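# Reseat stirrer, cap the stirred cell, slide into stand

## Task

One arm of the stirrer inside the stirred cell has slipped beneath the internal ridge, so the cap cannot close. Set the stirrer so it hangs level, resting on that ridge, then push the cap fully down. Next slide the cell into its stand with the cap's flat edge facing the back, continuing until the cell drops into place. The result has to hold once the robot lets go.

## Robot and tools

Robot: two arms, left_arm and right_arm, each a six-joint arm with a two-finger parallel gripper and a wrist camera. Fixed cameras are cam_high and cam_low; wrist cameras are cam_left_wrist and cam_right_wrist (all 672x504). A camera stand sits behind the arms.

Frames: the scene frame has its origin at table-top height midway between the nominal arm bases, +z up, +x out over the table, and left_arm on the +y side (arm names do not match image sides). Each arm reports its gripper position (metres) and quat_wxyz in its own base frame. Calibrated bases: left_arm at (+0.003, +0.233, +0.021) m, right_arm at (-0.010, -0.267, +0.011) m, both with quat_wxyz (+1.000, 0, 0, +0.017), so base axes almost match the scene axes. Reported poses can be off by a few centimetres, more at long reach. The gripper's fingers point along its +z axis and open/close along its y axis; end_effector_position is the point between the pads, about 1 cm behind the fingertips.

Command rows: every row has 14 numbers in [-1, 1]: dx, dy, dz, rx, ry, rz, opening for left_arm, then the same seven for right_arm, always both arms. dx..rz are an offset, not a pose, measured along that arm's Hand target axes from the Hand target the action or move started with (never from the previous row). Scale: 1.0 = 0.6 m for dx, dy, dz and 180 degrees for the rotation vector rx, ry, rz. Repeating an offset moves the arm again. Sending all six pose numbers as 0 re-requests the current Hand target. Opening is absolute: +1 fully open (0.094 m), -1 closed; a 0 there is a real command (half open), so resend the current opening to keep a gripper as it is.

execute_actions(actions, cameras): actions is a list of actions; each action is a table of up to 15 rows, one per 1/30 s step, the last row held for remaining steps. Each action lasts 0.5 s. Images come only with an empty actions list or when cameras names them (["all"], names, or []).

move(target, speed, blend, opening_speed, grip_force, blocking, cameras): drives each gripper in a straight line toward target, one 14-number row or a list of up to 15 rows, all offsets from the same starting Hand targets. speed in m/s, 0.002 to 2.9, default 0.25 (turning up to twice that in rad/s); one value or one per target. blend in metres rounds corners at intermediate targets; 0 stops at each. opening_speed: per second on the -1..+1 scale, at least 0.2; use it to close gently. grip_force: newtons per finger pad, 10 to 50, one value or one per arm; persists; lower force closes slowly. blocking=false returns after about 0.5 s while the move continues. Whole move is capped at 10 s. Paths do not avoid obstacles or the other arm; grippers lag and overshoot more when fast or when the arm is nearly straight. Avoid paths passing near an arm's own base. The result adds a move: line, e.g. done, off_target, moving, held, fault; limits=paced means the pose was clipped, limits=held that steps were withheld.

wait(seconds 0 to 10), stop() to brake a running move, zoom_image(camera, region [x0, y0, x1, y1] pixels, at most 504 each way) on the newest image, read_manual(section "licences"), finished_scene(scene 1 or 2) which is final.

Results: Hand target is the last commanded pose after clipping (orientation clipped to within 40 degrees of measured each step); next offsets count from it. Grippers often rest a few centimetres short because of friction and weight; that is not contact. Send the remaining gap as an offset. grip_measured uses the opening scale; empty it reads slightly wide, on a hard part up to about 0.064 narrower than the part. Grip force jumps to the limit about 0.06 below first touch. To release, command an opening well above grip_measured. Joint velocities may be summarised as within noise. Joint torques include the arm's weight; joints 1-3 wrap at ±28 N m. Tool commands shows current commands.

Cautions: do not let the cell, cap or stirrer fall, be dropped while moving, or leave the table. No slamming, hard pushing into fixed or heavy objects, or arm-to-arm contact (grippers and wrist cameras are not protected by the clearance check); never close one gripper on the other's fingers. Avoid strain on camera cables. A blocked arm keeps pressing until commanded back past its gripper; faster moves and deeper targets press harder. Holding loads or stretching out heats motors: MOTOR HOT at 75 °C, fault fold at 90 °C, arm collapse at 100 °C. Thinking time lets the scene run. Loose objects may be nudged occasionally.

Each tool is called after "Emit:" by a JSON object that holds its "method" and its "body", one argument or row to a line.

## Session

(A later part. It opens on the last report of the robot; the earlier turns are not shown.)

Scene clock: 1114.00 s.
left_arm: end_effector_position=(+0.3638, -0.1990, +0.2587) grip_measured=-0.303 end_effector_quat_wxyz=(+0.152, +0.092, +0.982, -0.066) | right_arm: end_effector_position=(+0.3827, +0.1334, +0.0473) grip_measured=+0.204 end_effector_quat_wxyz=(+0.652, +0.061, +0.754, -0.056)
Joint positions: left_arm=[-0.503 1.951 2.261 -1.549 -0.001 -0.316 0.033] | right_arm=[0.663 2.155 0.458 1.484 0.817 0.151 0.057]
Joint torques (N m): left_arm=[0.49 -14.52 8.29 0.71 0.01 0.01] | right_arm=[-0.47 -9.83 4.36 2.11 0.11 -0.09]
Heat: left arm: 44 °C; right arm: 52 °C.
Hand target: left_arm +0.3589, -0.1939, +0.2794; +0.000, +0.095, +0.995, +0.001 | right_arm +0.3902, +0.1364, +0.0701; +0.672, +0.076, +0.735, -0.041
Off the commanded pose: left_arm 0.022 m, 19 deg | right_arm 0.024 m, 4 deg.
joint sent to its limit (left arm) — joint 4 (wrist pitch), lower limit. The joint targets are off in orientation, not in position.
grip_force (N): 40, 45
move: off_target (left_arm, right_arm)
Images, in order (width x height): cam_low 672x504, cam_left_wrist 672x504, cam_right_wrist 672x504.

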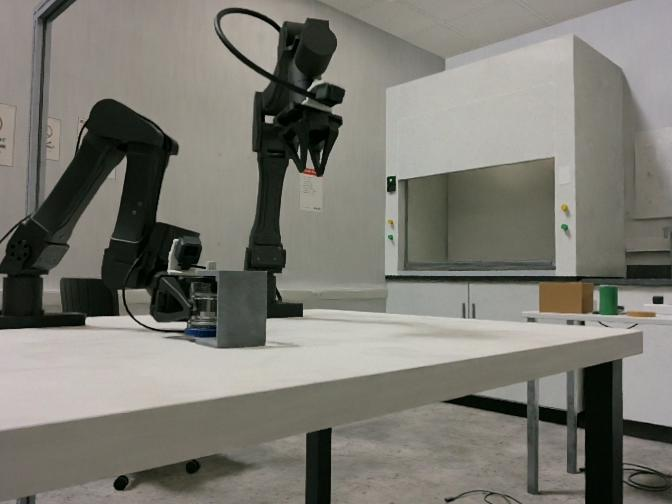

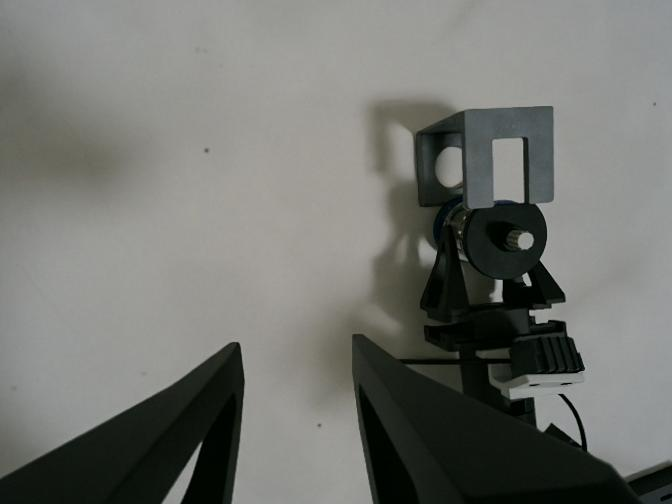

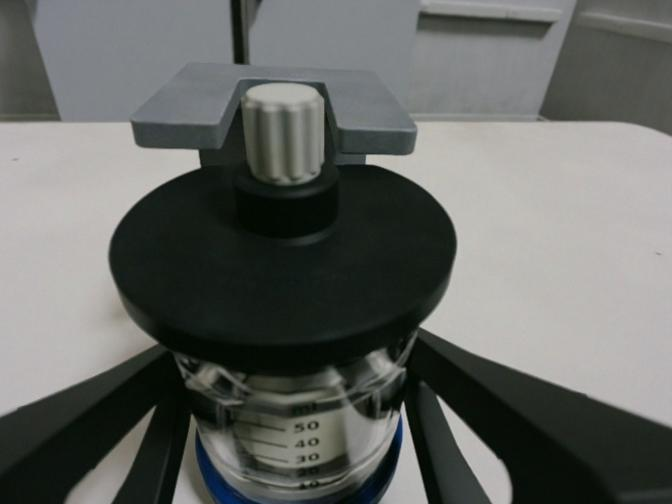

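Emit:
{"method": "move", "body": {
  "target": [0,0,0,0,0,0,-0.3,-0.001,0.009,0,0,0,0,0.05],
  "speed": 0.04,
  "cameras": ["cam_low","cam_left_wrist","cam_right_wrist"]
}}

Emit:
{"method": "zoom_image", "body": {
  "camera": "cam_low",
  "region": [170, 250, 270, 350]
}}

Emit:
{"method": "zoom_image", "body": {
  "camera": "cam_left_wrist",
  "region": [445, 180, 565, 300]
}}

Scene clock: 1120.20 s.
left_arm: end_effector_position=(+0.3638, -0.1990, +0.2587) grip_measured=-0.303 end_effector_quat_wxyz=(+0.152, +0.092, +0.982, -0.066) | right_arm: end_effector_position=(+0.3858, +0.1359, +0.0475) grip_measured=+0.204 end_effector_quat_wxyz=(+0.651, +0.060, +0.754, -0.056)
Joint positions: left_arm=[-0.503 1.951 2.261 -1.549 -0.001 -0.316 0.033] | right_arm=[0.663 2.155 0.474 1.467 0.817 0.151 0.057]
Joint torques (N m): left_arm=[0.51 -14.52 8.38 0.69 0.01 0.03] | right_arm=[0.65 -9.96 4.48 2.08 0.22 -0.05]
Heat: left arm: 44 °C; right arm: 52 °C.
Hand target: left_arm +0.3589, -0.1939, +0.2794; +0.000, +0.095, +0.995, +0.001 | right_arm +0.3911, +0.1417, +0.0709; +0.672, +0.076, +0.735, -0.041
Off the commanded pose: left_arm 0.022 m, 19 deg | right_arm 0.025 m, 4 deg.
joint sent to its limit (left arm) — joint 4 (wrist pitch), lower limit. The joint targets are off in orientation, not in position.
grip_force (N): 40, 45
move: off_target (left_arm, right_arm)
Images, in order (width x height): cam_low 672x504, cam_left_wrist 672x504, cam_right_wrist 672x504.

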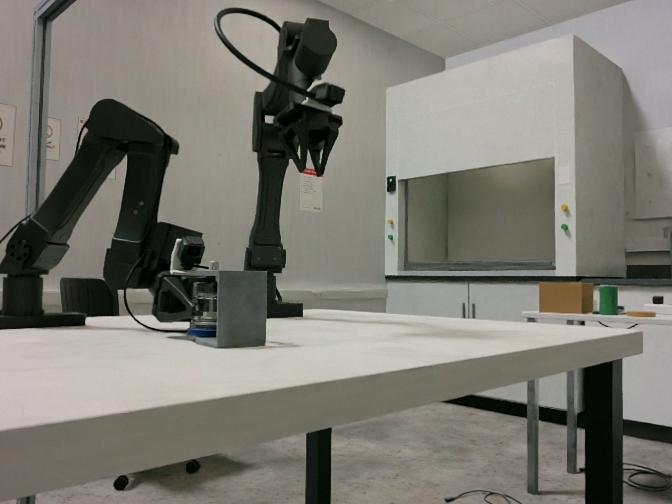

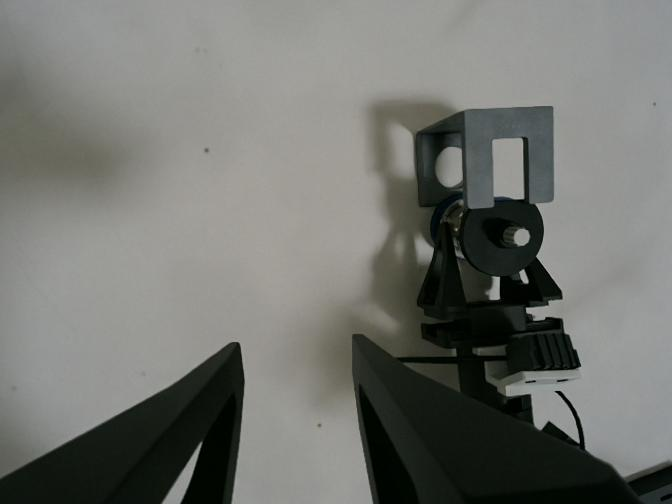

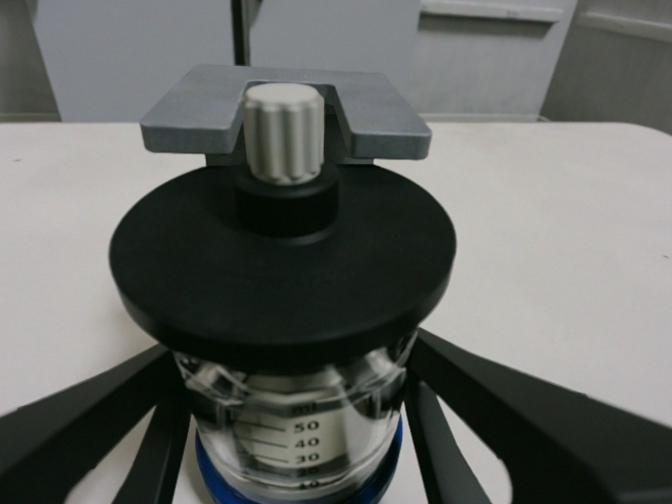

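Scaled by 5.040 from the camera's 672x504 image, which has a finer 960x720 frame.

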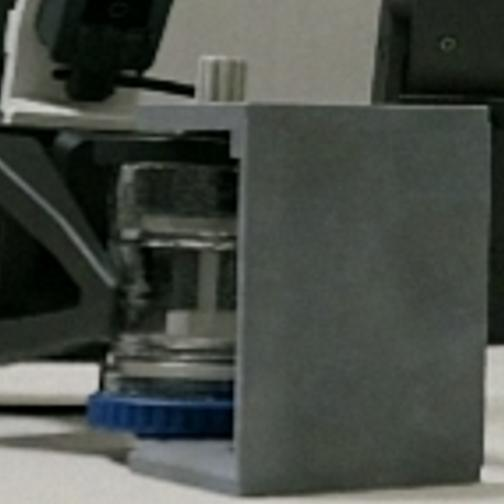

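Scaled by 4.200 from the camera's 672x504 image, which has a finer 960x720 frame.

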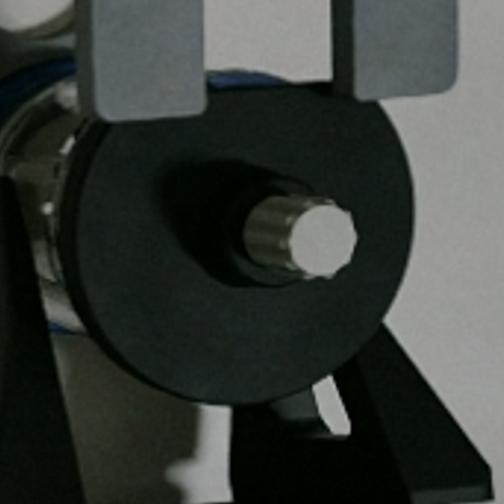

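Emit:
{"method": "move", "body": {
  "target": [0,0,0,0,0,0,-0.3,-0.004,0.001,0.013,0.001,0,0,0.05],
  "speed": 0.04,
  "cameras": ["cam_low","cam_left_wrist","cam_right_wrist"]
}}

Emit:
{"method": "zoom_image", "body": {
  "camera": "cam_low",
  "region": [170, 250, 270, 350]
}}

Emit:
{"method": "zoom_image", "body": {
  "camera": "cam_left_wrist",
  "region": [445, 180, 565, 300]
}}

Scene clock: 1127.33 s.
left_arm: end_effector_position=(+0.3638, -0.1990, +0.2587) grip_measured=-0.303 end_effector_quat_wxyz=(+0.152, +0.092, +0.982, -0.066) | right_arm: end_effector_position=(+0.3911, +0.1382, +0.0481) grip_measured=+0.204 end_effector_quat_wxyz=(+0.651, +0.061, +0.755, -0.057)
Joint positions: left_arm=[-0.503 1.951 2.261 -1.549 -0.001 -0.316 0.033] | right_arm=[0.659 2.155 0.498 1.442 0.815 0.151 0.057]
Joint torques (N m): left_arm=[0.49 -14.49 8.31 0.7 -0.01 0.04] | right_arm=[-0.55 -10.18 4.63 2.11 0.11 -0.1]
Heat: left arm: 44 °C; right arm: 51 °C.
Hand target: left_arm +0.3589, -0.1939, +0.2794; +0.000, +0.095, +0.995, +0.001 | right_arm +0.3991, +0.1409, +0.0726; +0.672, +0.077, +0.735, -0.042
Off the commanded pose: left_arm 0.022 m, 19 deg | right_arm 0.026 m, 4 deg.
joint sent to its limit (left arm) — joint 4 (wrist pitch), lower limit. The joint targets are off in orientation, not in position.
grip_force (N): 40, 45
move: off_target (left_arm, right_arm)
Images, in order (width x height): cam_low 672x504, cam_left_wrist 672x504, cam_right_wrist 672x504.

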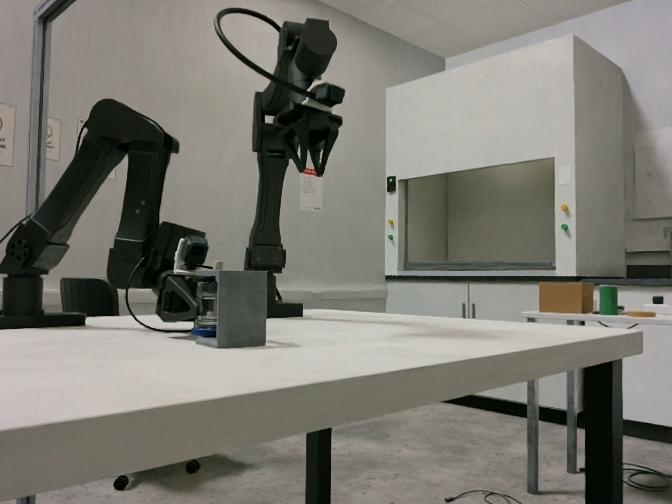

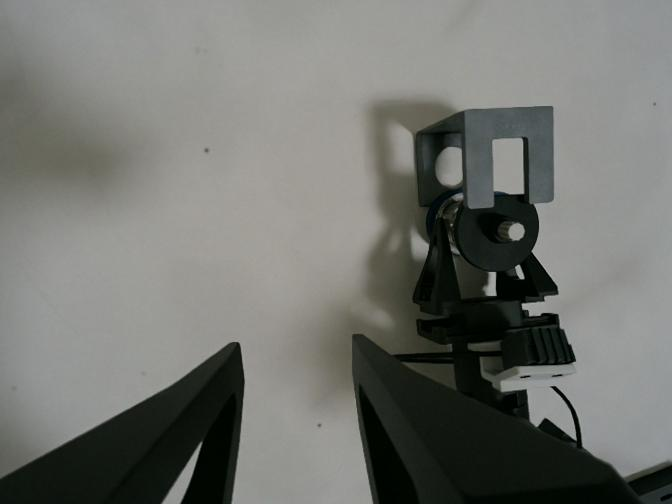

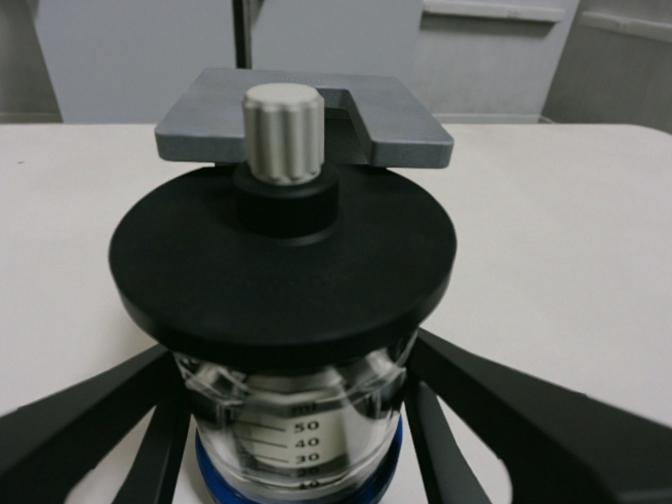

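Scaled by 5.040 from the camera's 672x504 image, which has a finer 960x720 frame.

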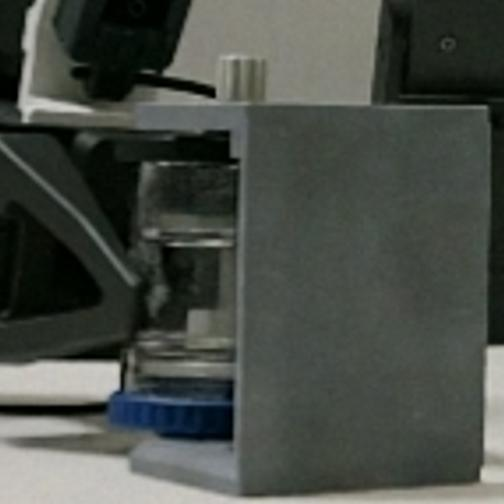

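Scaled by 4.200 from the camera's 672x504 image, which has a finer 960x720 frame.

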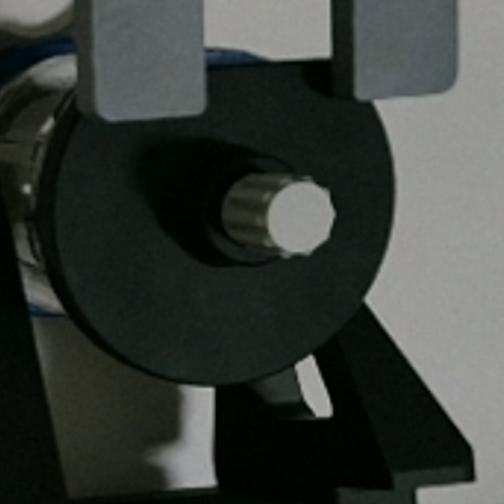

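Emit:
{"method": "move", "body": {
  "target": [0,0,0,0,0,0,-0.3,0,-0.006,0,0,0,0,0.05],
  "speed": 0.04,
  "cameras": ["cam_low","cam_left_wrist","cam_right_wrist"]
}}

Emit:
{"method": "zoom_image", "body": {
  "camera": "cam_left_wrist",
  "region": [445, 180, 565, 300]
}}

Scene clock: 1133.40 s.
left_arm: end_effector_position=(+0.3638, -0.1990, +0.2587) grip_measured=-0.303 end_effector_quat_wxyz=(+0.152, +0.092, +0.982, -0.066) | right_arm: end_effector_position=(+0.3926, +0.1362, +0.0487) grip_measured=+0.204 end_effector_quat_wxyz=(+0.651, +0.061, +0.755, -0.056)
Joint positions: left_arm=[-0.503 1.951 2.261 -1.549 -0.001 -0.316 0.033] | right_arm=[0.65 2.153 0.498 1.442 0.807 0.149 0.057]
Joint torques (N m): left_arm=[0.47 -14.57 8.28 0.71 0.01 0.03] | right_arm=[-0.58 -10.11 3.82 2.21 0.11 -0.07]
Heat: left arm: 44 °C; right arm: 51 °C.
Hand target: left_arm +0.3589, -0.1939, +0.2794; +0.000, +0.095, +0.995, +0.001 | right_arm +0.3985, +0.1373, +0.0724; +0.672, +0.077, +0.735, -0.042
Off the commanded pose: left_arm 0.022 m, 19 deg | right_arm 0.024 m, 4 deg.
joint sent to its limit (left arm) — joint 4 (wrist pitch), lower limit. The joint targets are off in orientation, not in position.
grip_force (N): 40, 45
move: off_target (left_arm, right_arm)
Images, in order (width x height): cam_low 672x504, cam_left_wrist 672x504, cam_right_wrist 672x504.

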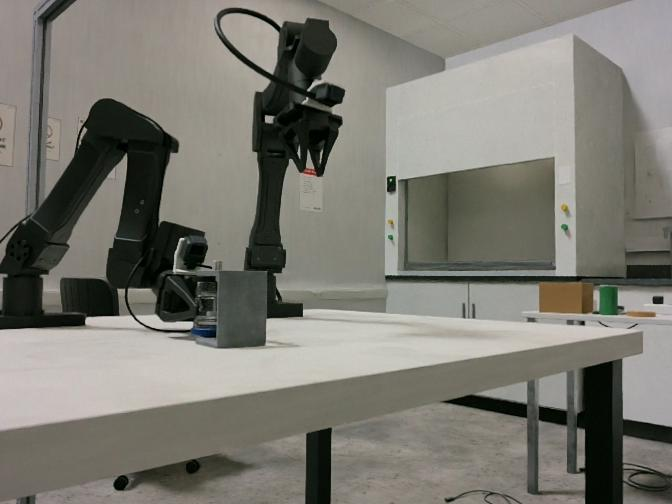

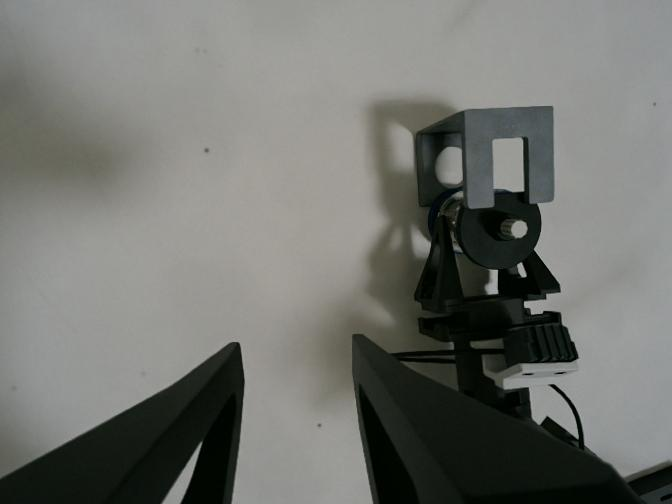

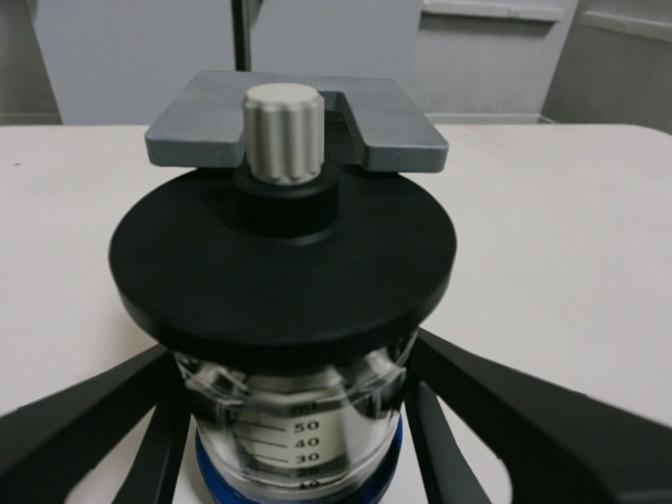

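Scaled by 4.200 from the camera's 672x504 image, which has a finer 960x720 frame.

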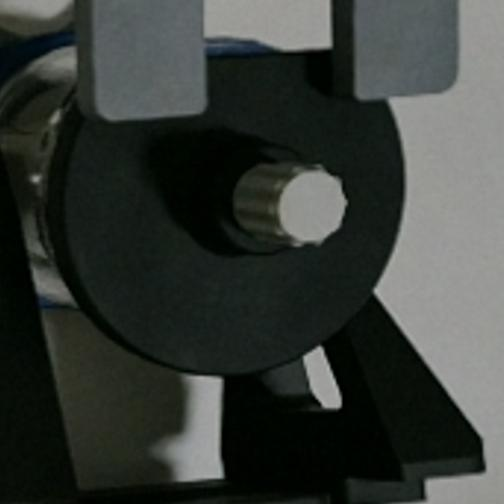

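Emit:
{"method": "move", "body": {
  "target": [0,0,0,0,0,0,-0.3,0,-0.005,0,0,0,0,0.05],
  "speed": 0.04,
  "cameras": ["cam_low","cam_left_wrist","cam_right_wrist"]
}}

Emit:
{"method": "zoom_image", "body": {
  "camera": "cam_left_wrist",
  "region": [445, 180, 565, 300]
}}

Emit:
{"method": "zoom_image", "body": {
  "camera": "cam_low",
  "region": [170, 250, 270, 350]
}}

Scene clock: 1139.37 s.
left_arm: end_effector_position=(+0.3638, -0.1990, +0.2587) grip_measured=-0.303 end_effector_quat_wxyz=(+0.152, +0.092, +0.982, -0.066) | right_arm: end_effector_position=(+0.3937, +0.1347, +0.0486) grip_measured=+0.204 end_effector_quat_wxyz=(+0.651, +0.061, +0.755, -0.057)
Joint positions: left_arm=[-0.503 1.951 2.261 -1.549 -0.001 -0.316 0.033] | right_arm=[0.643 2.153 0.498 1.442 0.8 0.148 0.057]
Joint torques (N m): left_arm=[0.42 -14.48 8.32 0.69 0 0.03] | right_arm=[-0.64 -10.17 3.08 2.31 0.1 -0.09]
Heat: left arm: 44 °C; right arm: 52 °C.
Hand target: left_arm +0.3589, -0.1939, +0.2794; +0.000, +0.095, +0.995, +0.001 | right_arm +0.3979, +0.1344, +0.0723; +0.672, +0.077, +0.735, -0.042
Off the commanded pose: left_arm 0.022 m, 19 deg | right_arm 0.024 m, 4 deg.
joint sent to its limit (left arm) — joint 4 (wrist pitch), lower limit. The joint targets are off in orientation, not in position.
grip_force (N): 40, 45
move: off_target (left_arm, right_arm)
Images, in order (width x height): cam_low 672x504, cam_left_wrist 672x504, cam_right_wrist 672x504.

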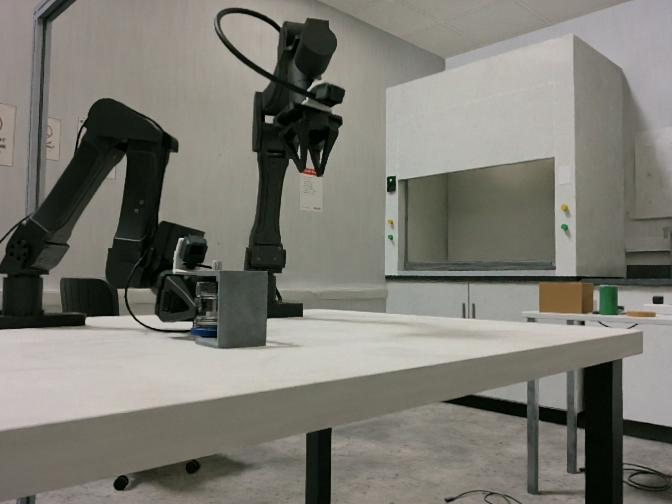

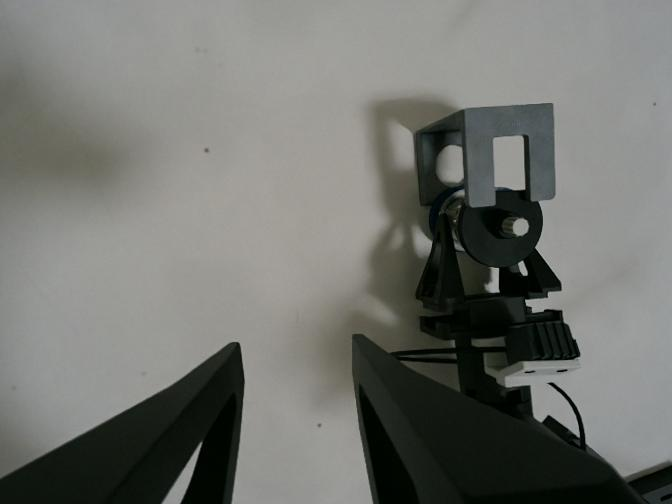

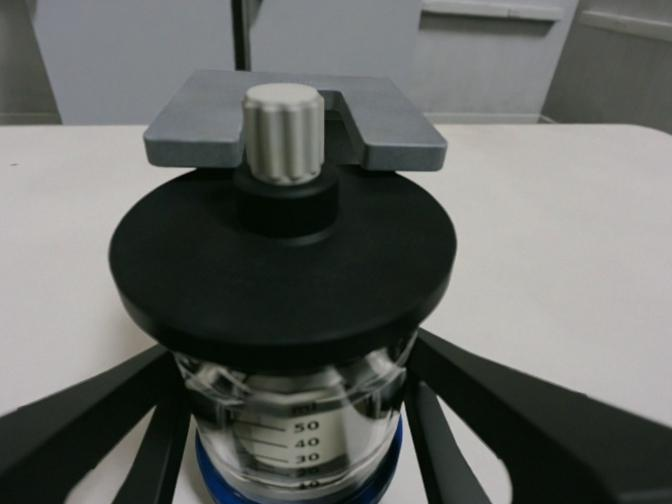

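Scaled by 4.200 from the camera's 672x504 image, which has a finer 960x720 frame.

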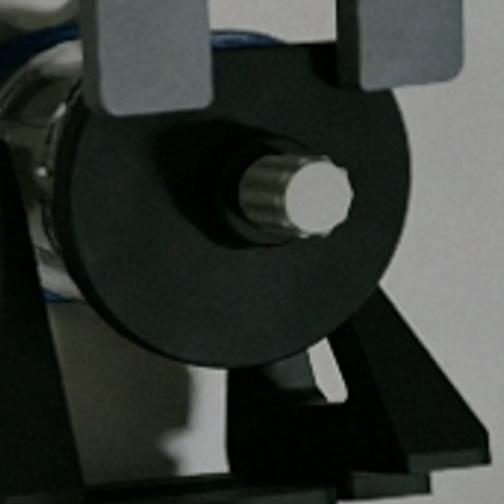

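Scaled by 5.040 from the camera's 672x504 image, which has a finer 960x720 frame.

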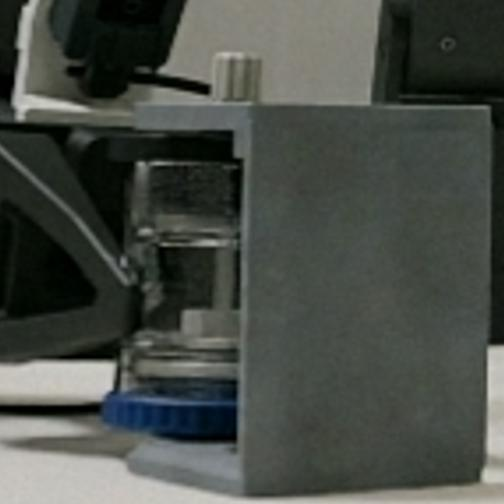

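Emit:
{"method": "zoom_image", "body": {
  "camera": "cam_low",
  "region": [185, 318, 225, 352]
}}

Emit:
{"method": "zoom_image", "body": {
  "camera": "cam_low",
  "region": [185, 266, 225, 300]
}}

Scaled by 12.600 from the camera's 672x504 image, which has a finer 960x720 frame.

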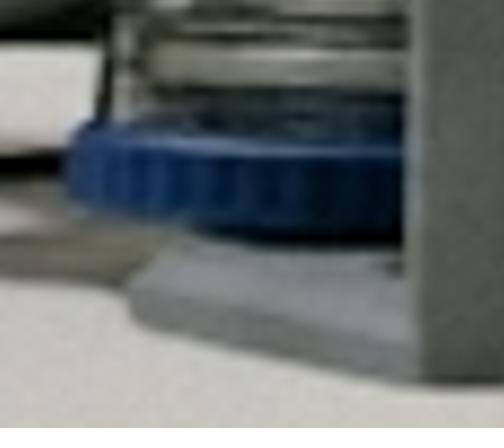

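Scaled by 12.600 from the camera's 672x504 image, which has a finer 960x720 frame.

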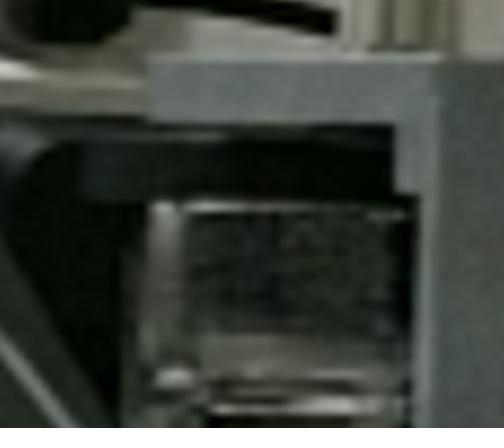

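Emit:
{"method": "move", "body": {
  "target": [0,0,0,0,0,0,-0.3,-0.003,-0.001,0,0,0,0.001,0.05],
  "speed": 0.04,
  "cameras": ["cam_low","cam_left_wrist","cam_right_wrist"]
}}

Emit:
{"method": "zoom_image", "body": {
  "camera": "cam_left_wrist",
  "region": [445, 180, 565, 300]
}}

Emit:
{"method": "zoom_image", "body": {
  "camera": "cam_low",
  "region": [170, 250, 270, 350]
}}

Scene clock: 1150.00 s.
left_arm: end_effector_position=(+0.3638, -0.1990, +0.2587) grip_measured=-0.303 end_effector_quat_wxyz=(+0.152, +0.092, +0.982, -0.066) | right_arm: end_effector_position=(+0.3947, +0.1348, +0.0511) grip_measured=+0.204 end_effector_quat_wxyz=(+0.652, +0.062, +0.753, -0.054)
Joint positions: left_arm=[-0.503 1.951 2.261 -1.549 -0.001 -0.316 0.033] | right_arm=[0.64 2.146 0.498 1.443 0.794 0.148 0.057]
Joint torques (N m): left_arm=[0.46 -14.53 8.29 0.71 -0.01 0.03] | right_arm=[-0.54 -10.35 3.02 2.23 0.12 -0.06]
Heat: left arm: 44 °C; right arm: 52 °C.
Hand target: left_arm +0.3589, -0.1939, +0.2794; +0.000, +0.095, +0.995, +0.001 | right_arm +0.3980, +0.1338, +0.0742; +0.672, +0.078, +0.735, -0.041
Off the commanded pose: left_arm 0.022 m, 19 deg | right_arm 0.023 m, 4 deg.
joint sent to its limit (left arm) — joint 4 (wrist pitch), lower limit. The joint targets are off in orientation, not in position.
grip_force (N): 40, 45
move: off_target (left_arm, right_arm)
Images, in order (width x height): cam_low 672x504, cam_left_wrist 672x504, cam_right_wrist 672x504.

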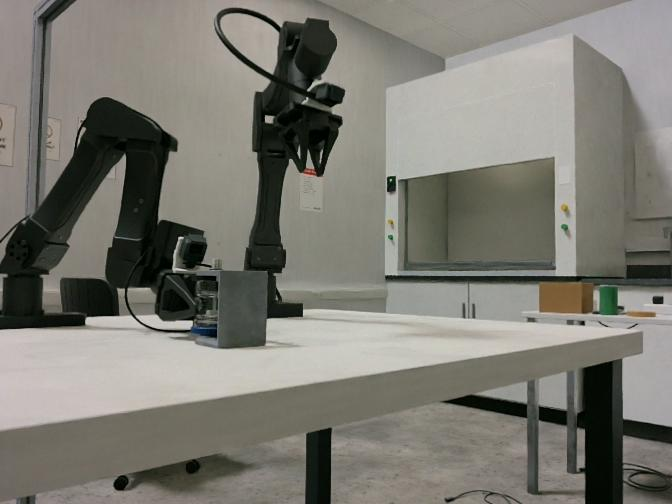

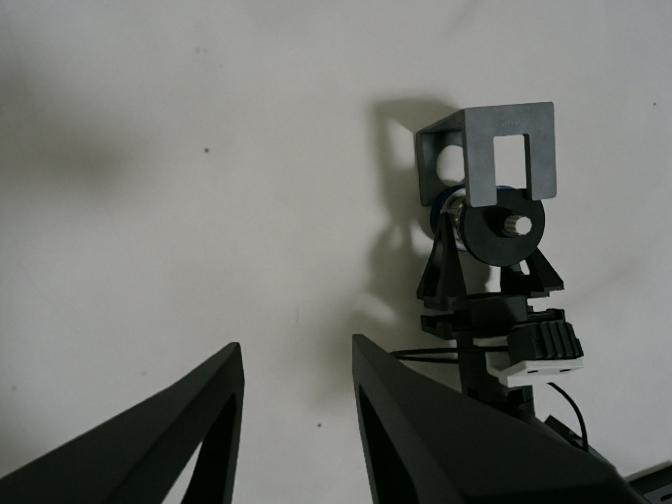

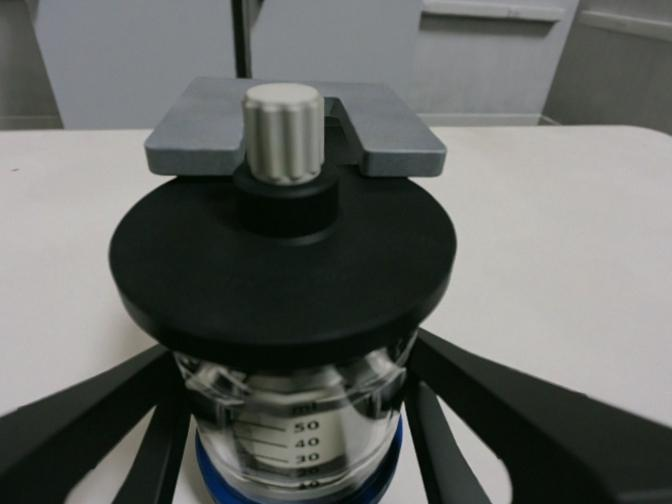

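Scaled by 4.200 from the camera's 672x504 image, which has a finer 960x720 frame.

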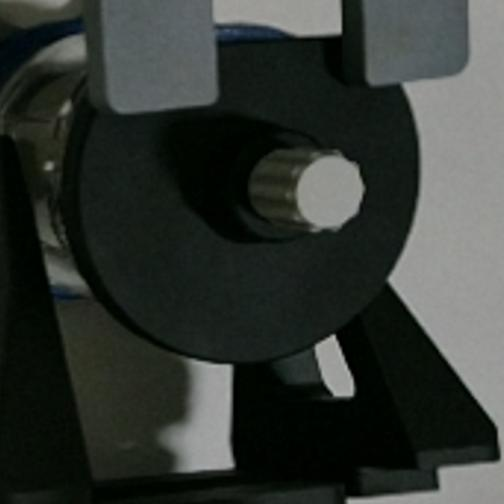

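Scaled by 5.040 from the camera's 672x504 image, which has a finer 960x720 frame.

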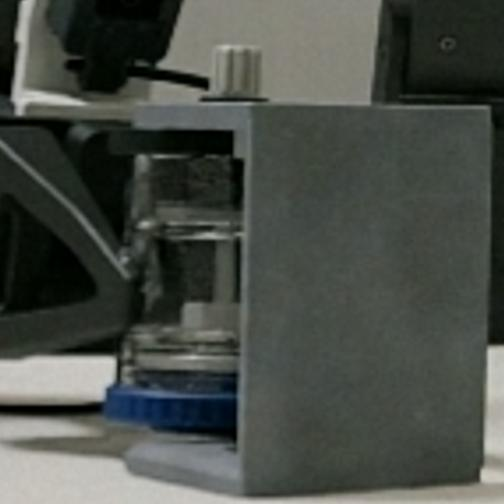

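Emit:
{"method": "move", "body": {
  "target": [0,0,0,0,0,0,-0.3,0.0015,0,0.008,-0.002,0,0,0.05],
  "speed": 0.04,
  "cameras": ["cam_low","cam_left_wrist","cam_right_wrist"]
}}

Emit:
{"method": "zoom_image", "body": {
  "camera": "cam_left_wrist",
  "region": [445, 180, 565, 300]
}}

Emit:
{"method": "zoom_image", "body": {
  "camera": "cam_low",
  "region": [170, 250, 270, 350]
}}

Scene clock: 1159.90 s.
left_arm: end_effector_position=(+0.3638, -0.1990, +0.2587) grip_measured=-0.303 end_effector_quat_wxyz=(+0.152, +0.092, +0.982, -0.066) | right_arm: end_effector_position=(+0.3970, +0.1320, +0.0506) grip_measured=+0.204 end_effector_quat_wxyz=(+0.652, +0.062, +0.754, -0.052)
Joint positions: left_arm=[-0.503 1.951 2.261 -1.549 -0.001 -0.316 0.033] | right_arm=[0.626 2.146 0.498 1.443 0.778 0.147 0.057]
Joint torques (N m): left_arm=[0.46 -14.57 8.31 0.69 0 0.03] | right_arm=[-0.54 -9.62 3.84 2.27 0.08 -0.1]
Heat: left arm: 44 °C; right arm: 52 °C.
Hand target: left_arm +0.3589, -0.1939, +0.2794; +0.000, +0.095, +0.995, +0.001 | right_arm +0.4026, +0.1330, +0.0728; +0.672, +0.076, +0.735, -0.039
Off the commanded pose: left_arm 0.022 m, 19 deg | right_arm 0.023 m, 4 deg.
joint sent to its limit (left arm) — joint 4 (wrist pitch), lower limit. The joint targets are off in orientation, not in position.
grip_force (N): 40, 45
move: off_target (left_arm, right_arm)
Images, in order (width x height): cam_low 672x504, cam_left_wrist 672x504, cam_right_wrist 672x504.

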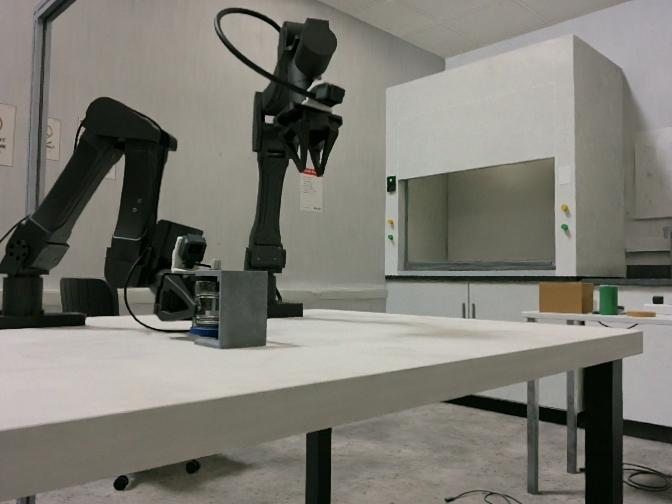

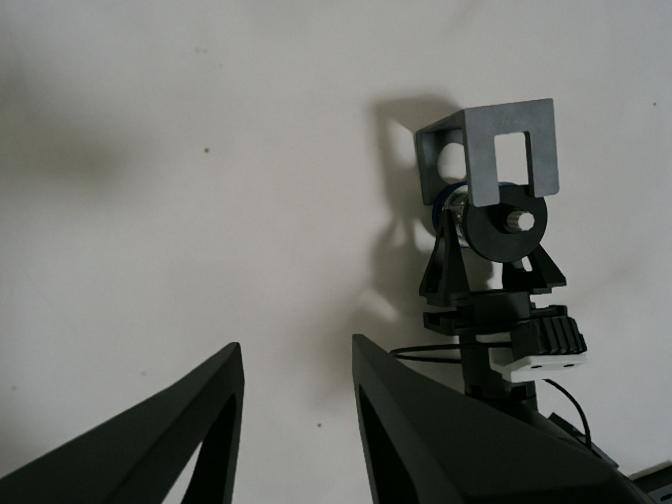

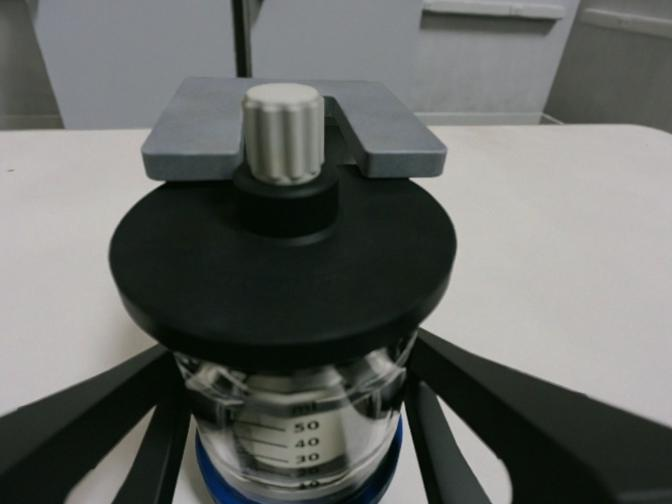

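Scaled by 4.200 from the camera's 672x504 image, which has a finer 960x720 frame.

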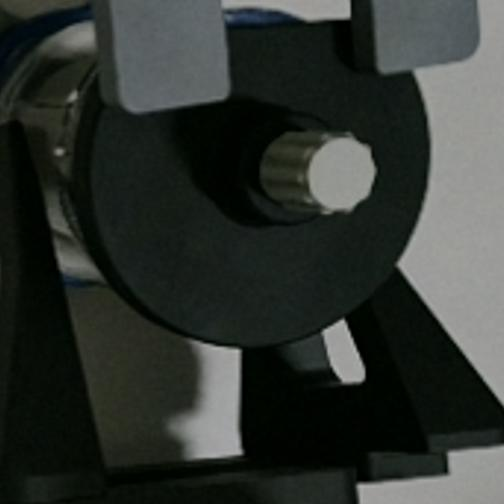

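Scaled by 5.040 from the camera's 672x504 image, which has a finer 960x720 frame.

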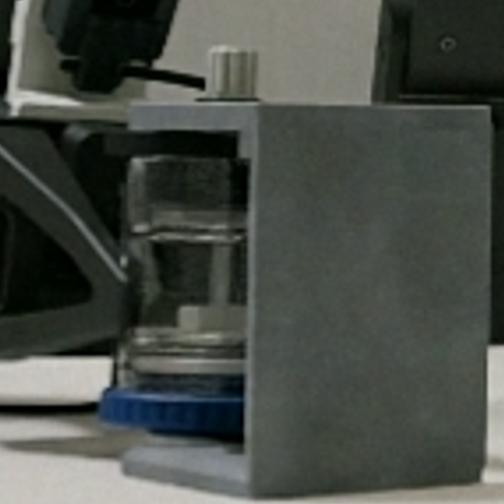

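Emit:
{"method": "zoom_image", "body": {
  "camera": "cam_left_wrist",
  "region": [465, 180, 545, 240]
}}

Emit:
{"method": "zoom_image", "body": {
  "camera": "cam_right_wrist",
  "region": [200, 70, 380, 250]
}}

Scaled by 6.300 from the camera's 672x504 image, which has a finer 960x720 frame.

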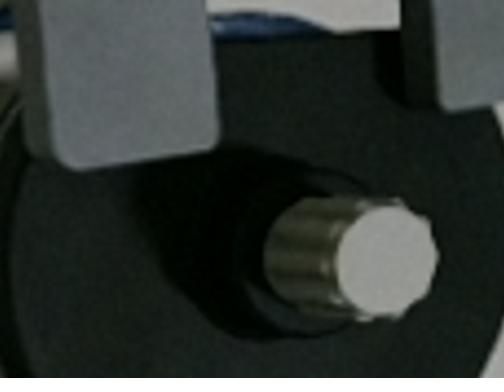

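Scaled by 2.800 from the camera's 672x504 image, which has a finer 960x720 frame.

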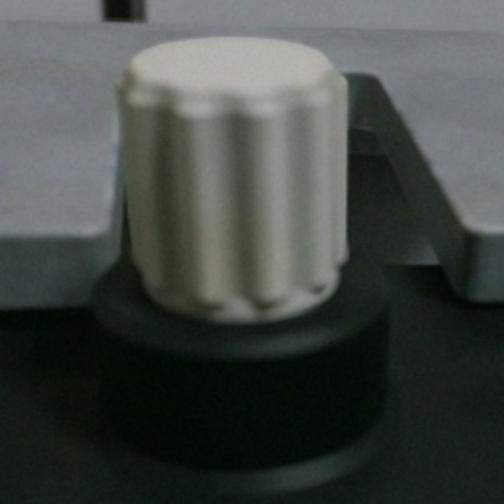

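Emit:
{"method": "move", "body": {
  "target": [
    [0,0,0,0,0,0,-0.3,-0.002,0,-0.012,0,0,0,0.05],
    [0,0,0,0,0,0,-0.3,-0.002,-0.004,-0.012,-0.008,0,-0.001,0.05]
  ],
  "speed": 0.04,
  "cameras": ["cam_low","cam_left_wrist","cam_right_wrist"]
}}

Emit:
{"method": "zoom_image", "body": {
  "camera": "cam_left_wrist",
  "region": [445, 180, 565, 300]
}}

Emit:
{"method": "zoom_image", "body": {
  "camera": "cam_low",
  "region": [170, 250, 270, 350]
}}

Scene clock: 1190.57 s.
left_arm: end_effector_position=(+0.3638, -0.1990, +0.2587) grip_measured=-0.303 end_effector_quat_wxyz=(+0.152, +0.092, +0.982, -0.066) | right_arm: end_effector_position=(+0.3920, +0.1324, +0.0494) grip_measured=+0.204 end_effector_quat_wxyz=(+0.649, +0.050, +0.758, -0.046)
Joint positions: left_arm=[-0.503 1.951 2.261 -1.549 -0.001 -0.316 0.033] | right_arm=[0.625 2.136 0.469 1.455 0.751 0.141 0.057]
Joint torques (N m): left_arm=[0.49 -14.6 8.28 0.7 -0.01 0.03] | right_arm=[-0.54 -9.98 2.71 2.46 0.1 -0.09]
Heat: left arm: 44 °C; right arm: 52 °C.
Hand target: left_arm +0.3589, -0.1939, +0.2794; +0.000, +0.095, +0.995, +0.001 | right_arm +0.3952, +0.1318, +0.0745; +0.673, +0.067, +0.736, -0.031
Off the commanded pose: left_arm 0.022 m, 19 deg | right_arm 0.025 m, 5 deg.
joint sent to its limit (left arm) — joint 4 (wrist pitch), lower limit. The joint targets are off in orientation, not in position.
grip_force (N): 40, 45
move: off_target (left_arm, right_arm)
Images, in order (width x height): cam_low 672x504, cam_left_wrist 672x504, cam_right_wrist 672x504.

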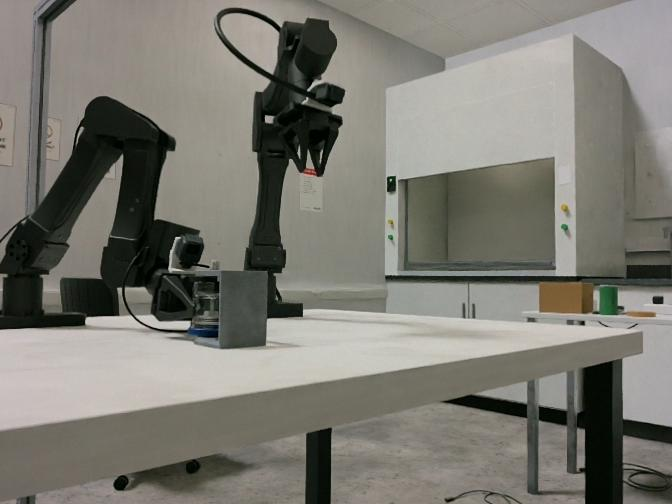

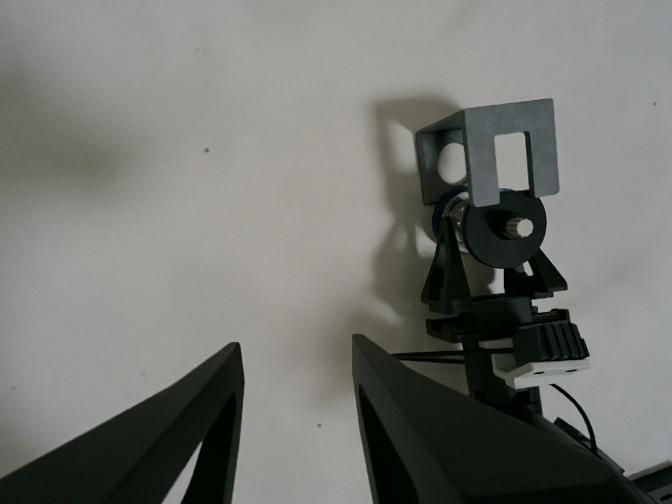

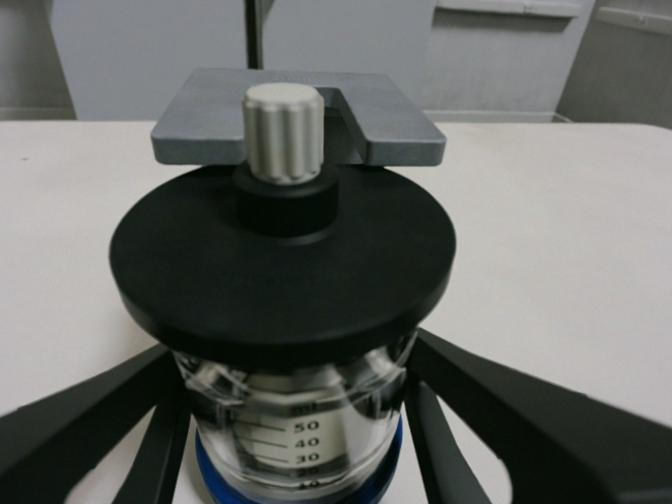

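Scaled by 4.200 from the camera's 672x504 image, which has a finer 960x720 frame.

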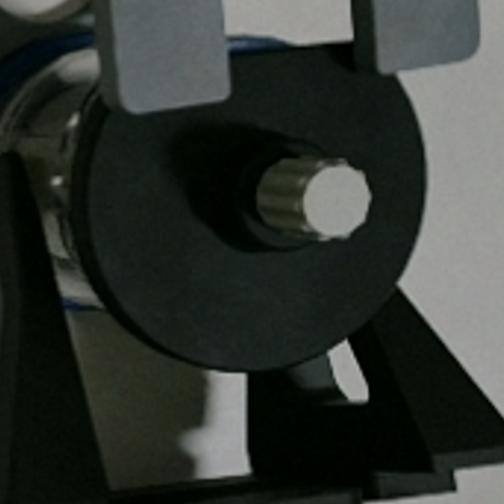

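Scaled by 5.040 from the camera's 672x504 image, which has a finer 960x720 frame.

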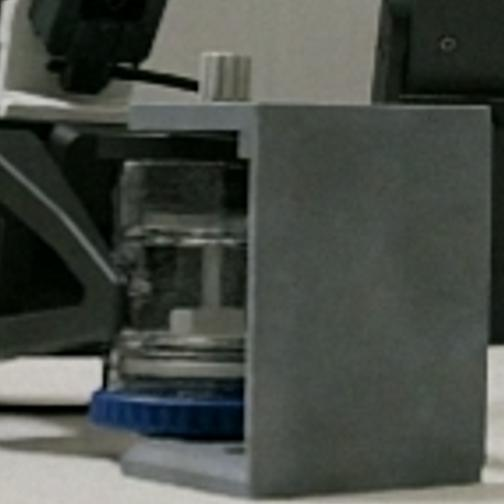

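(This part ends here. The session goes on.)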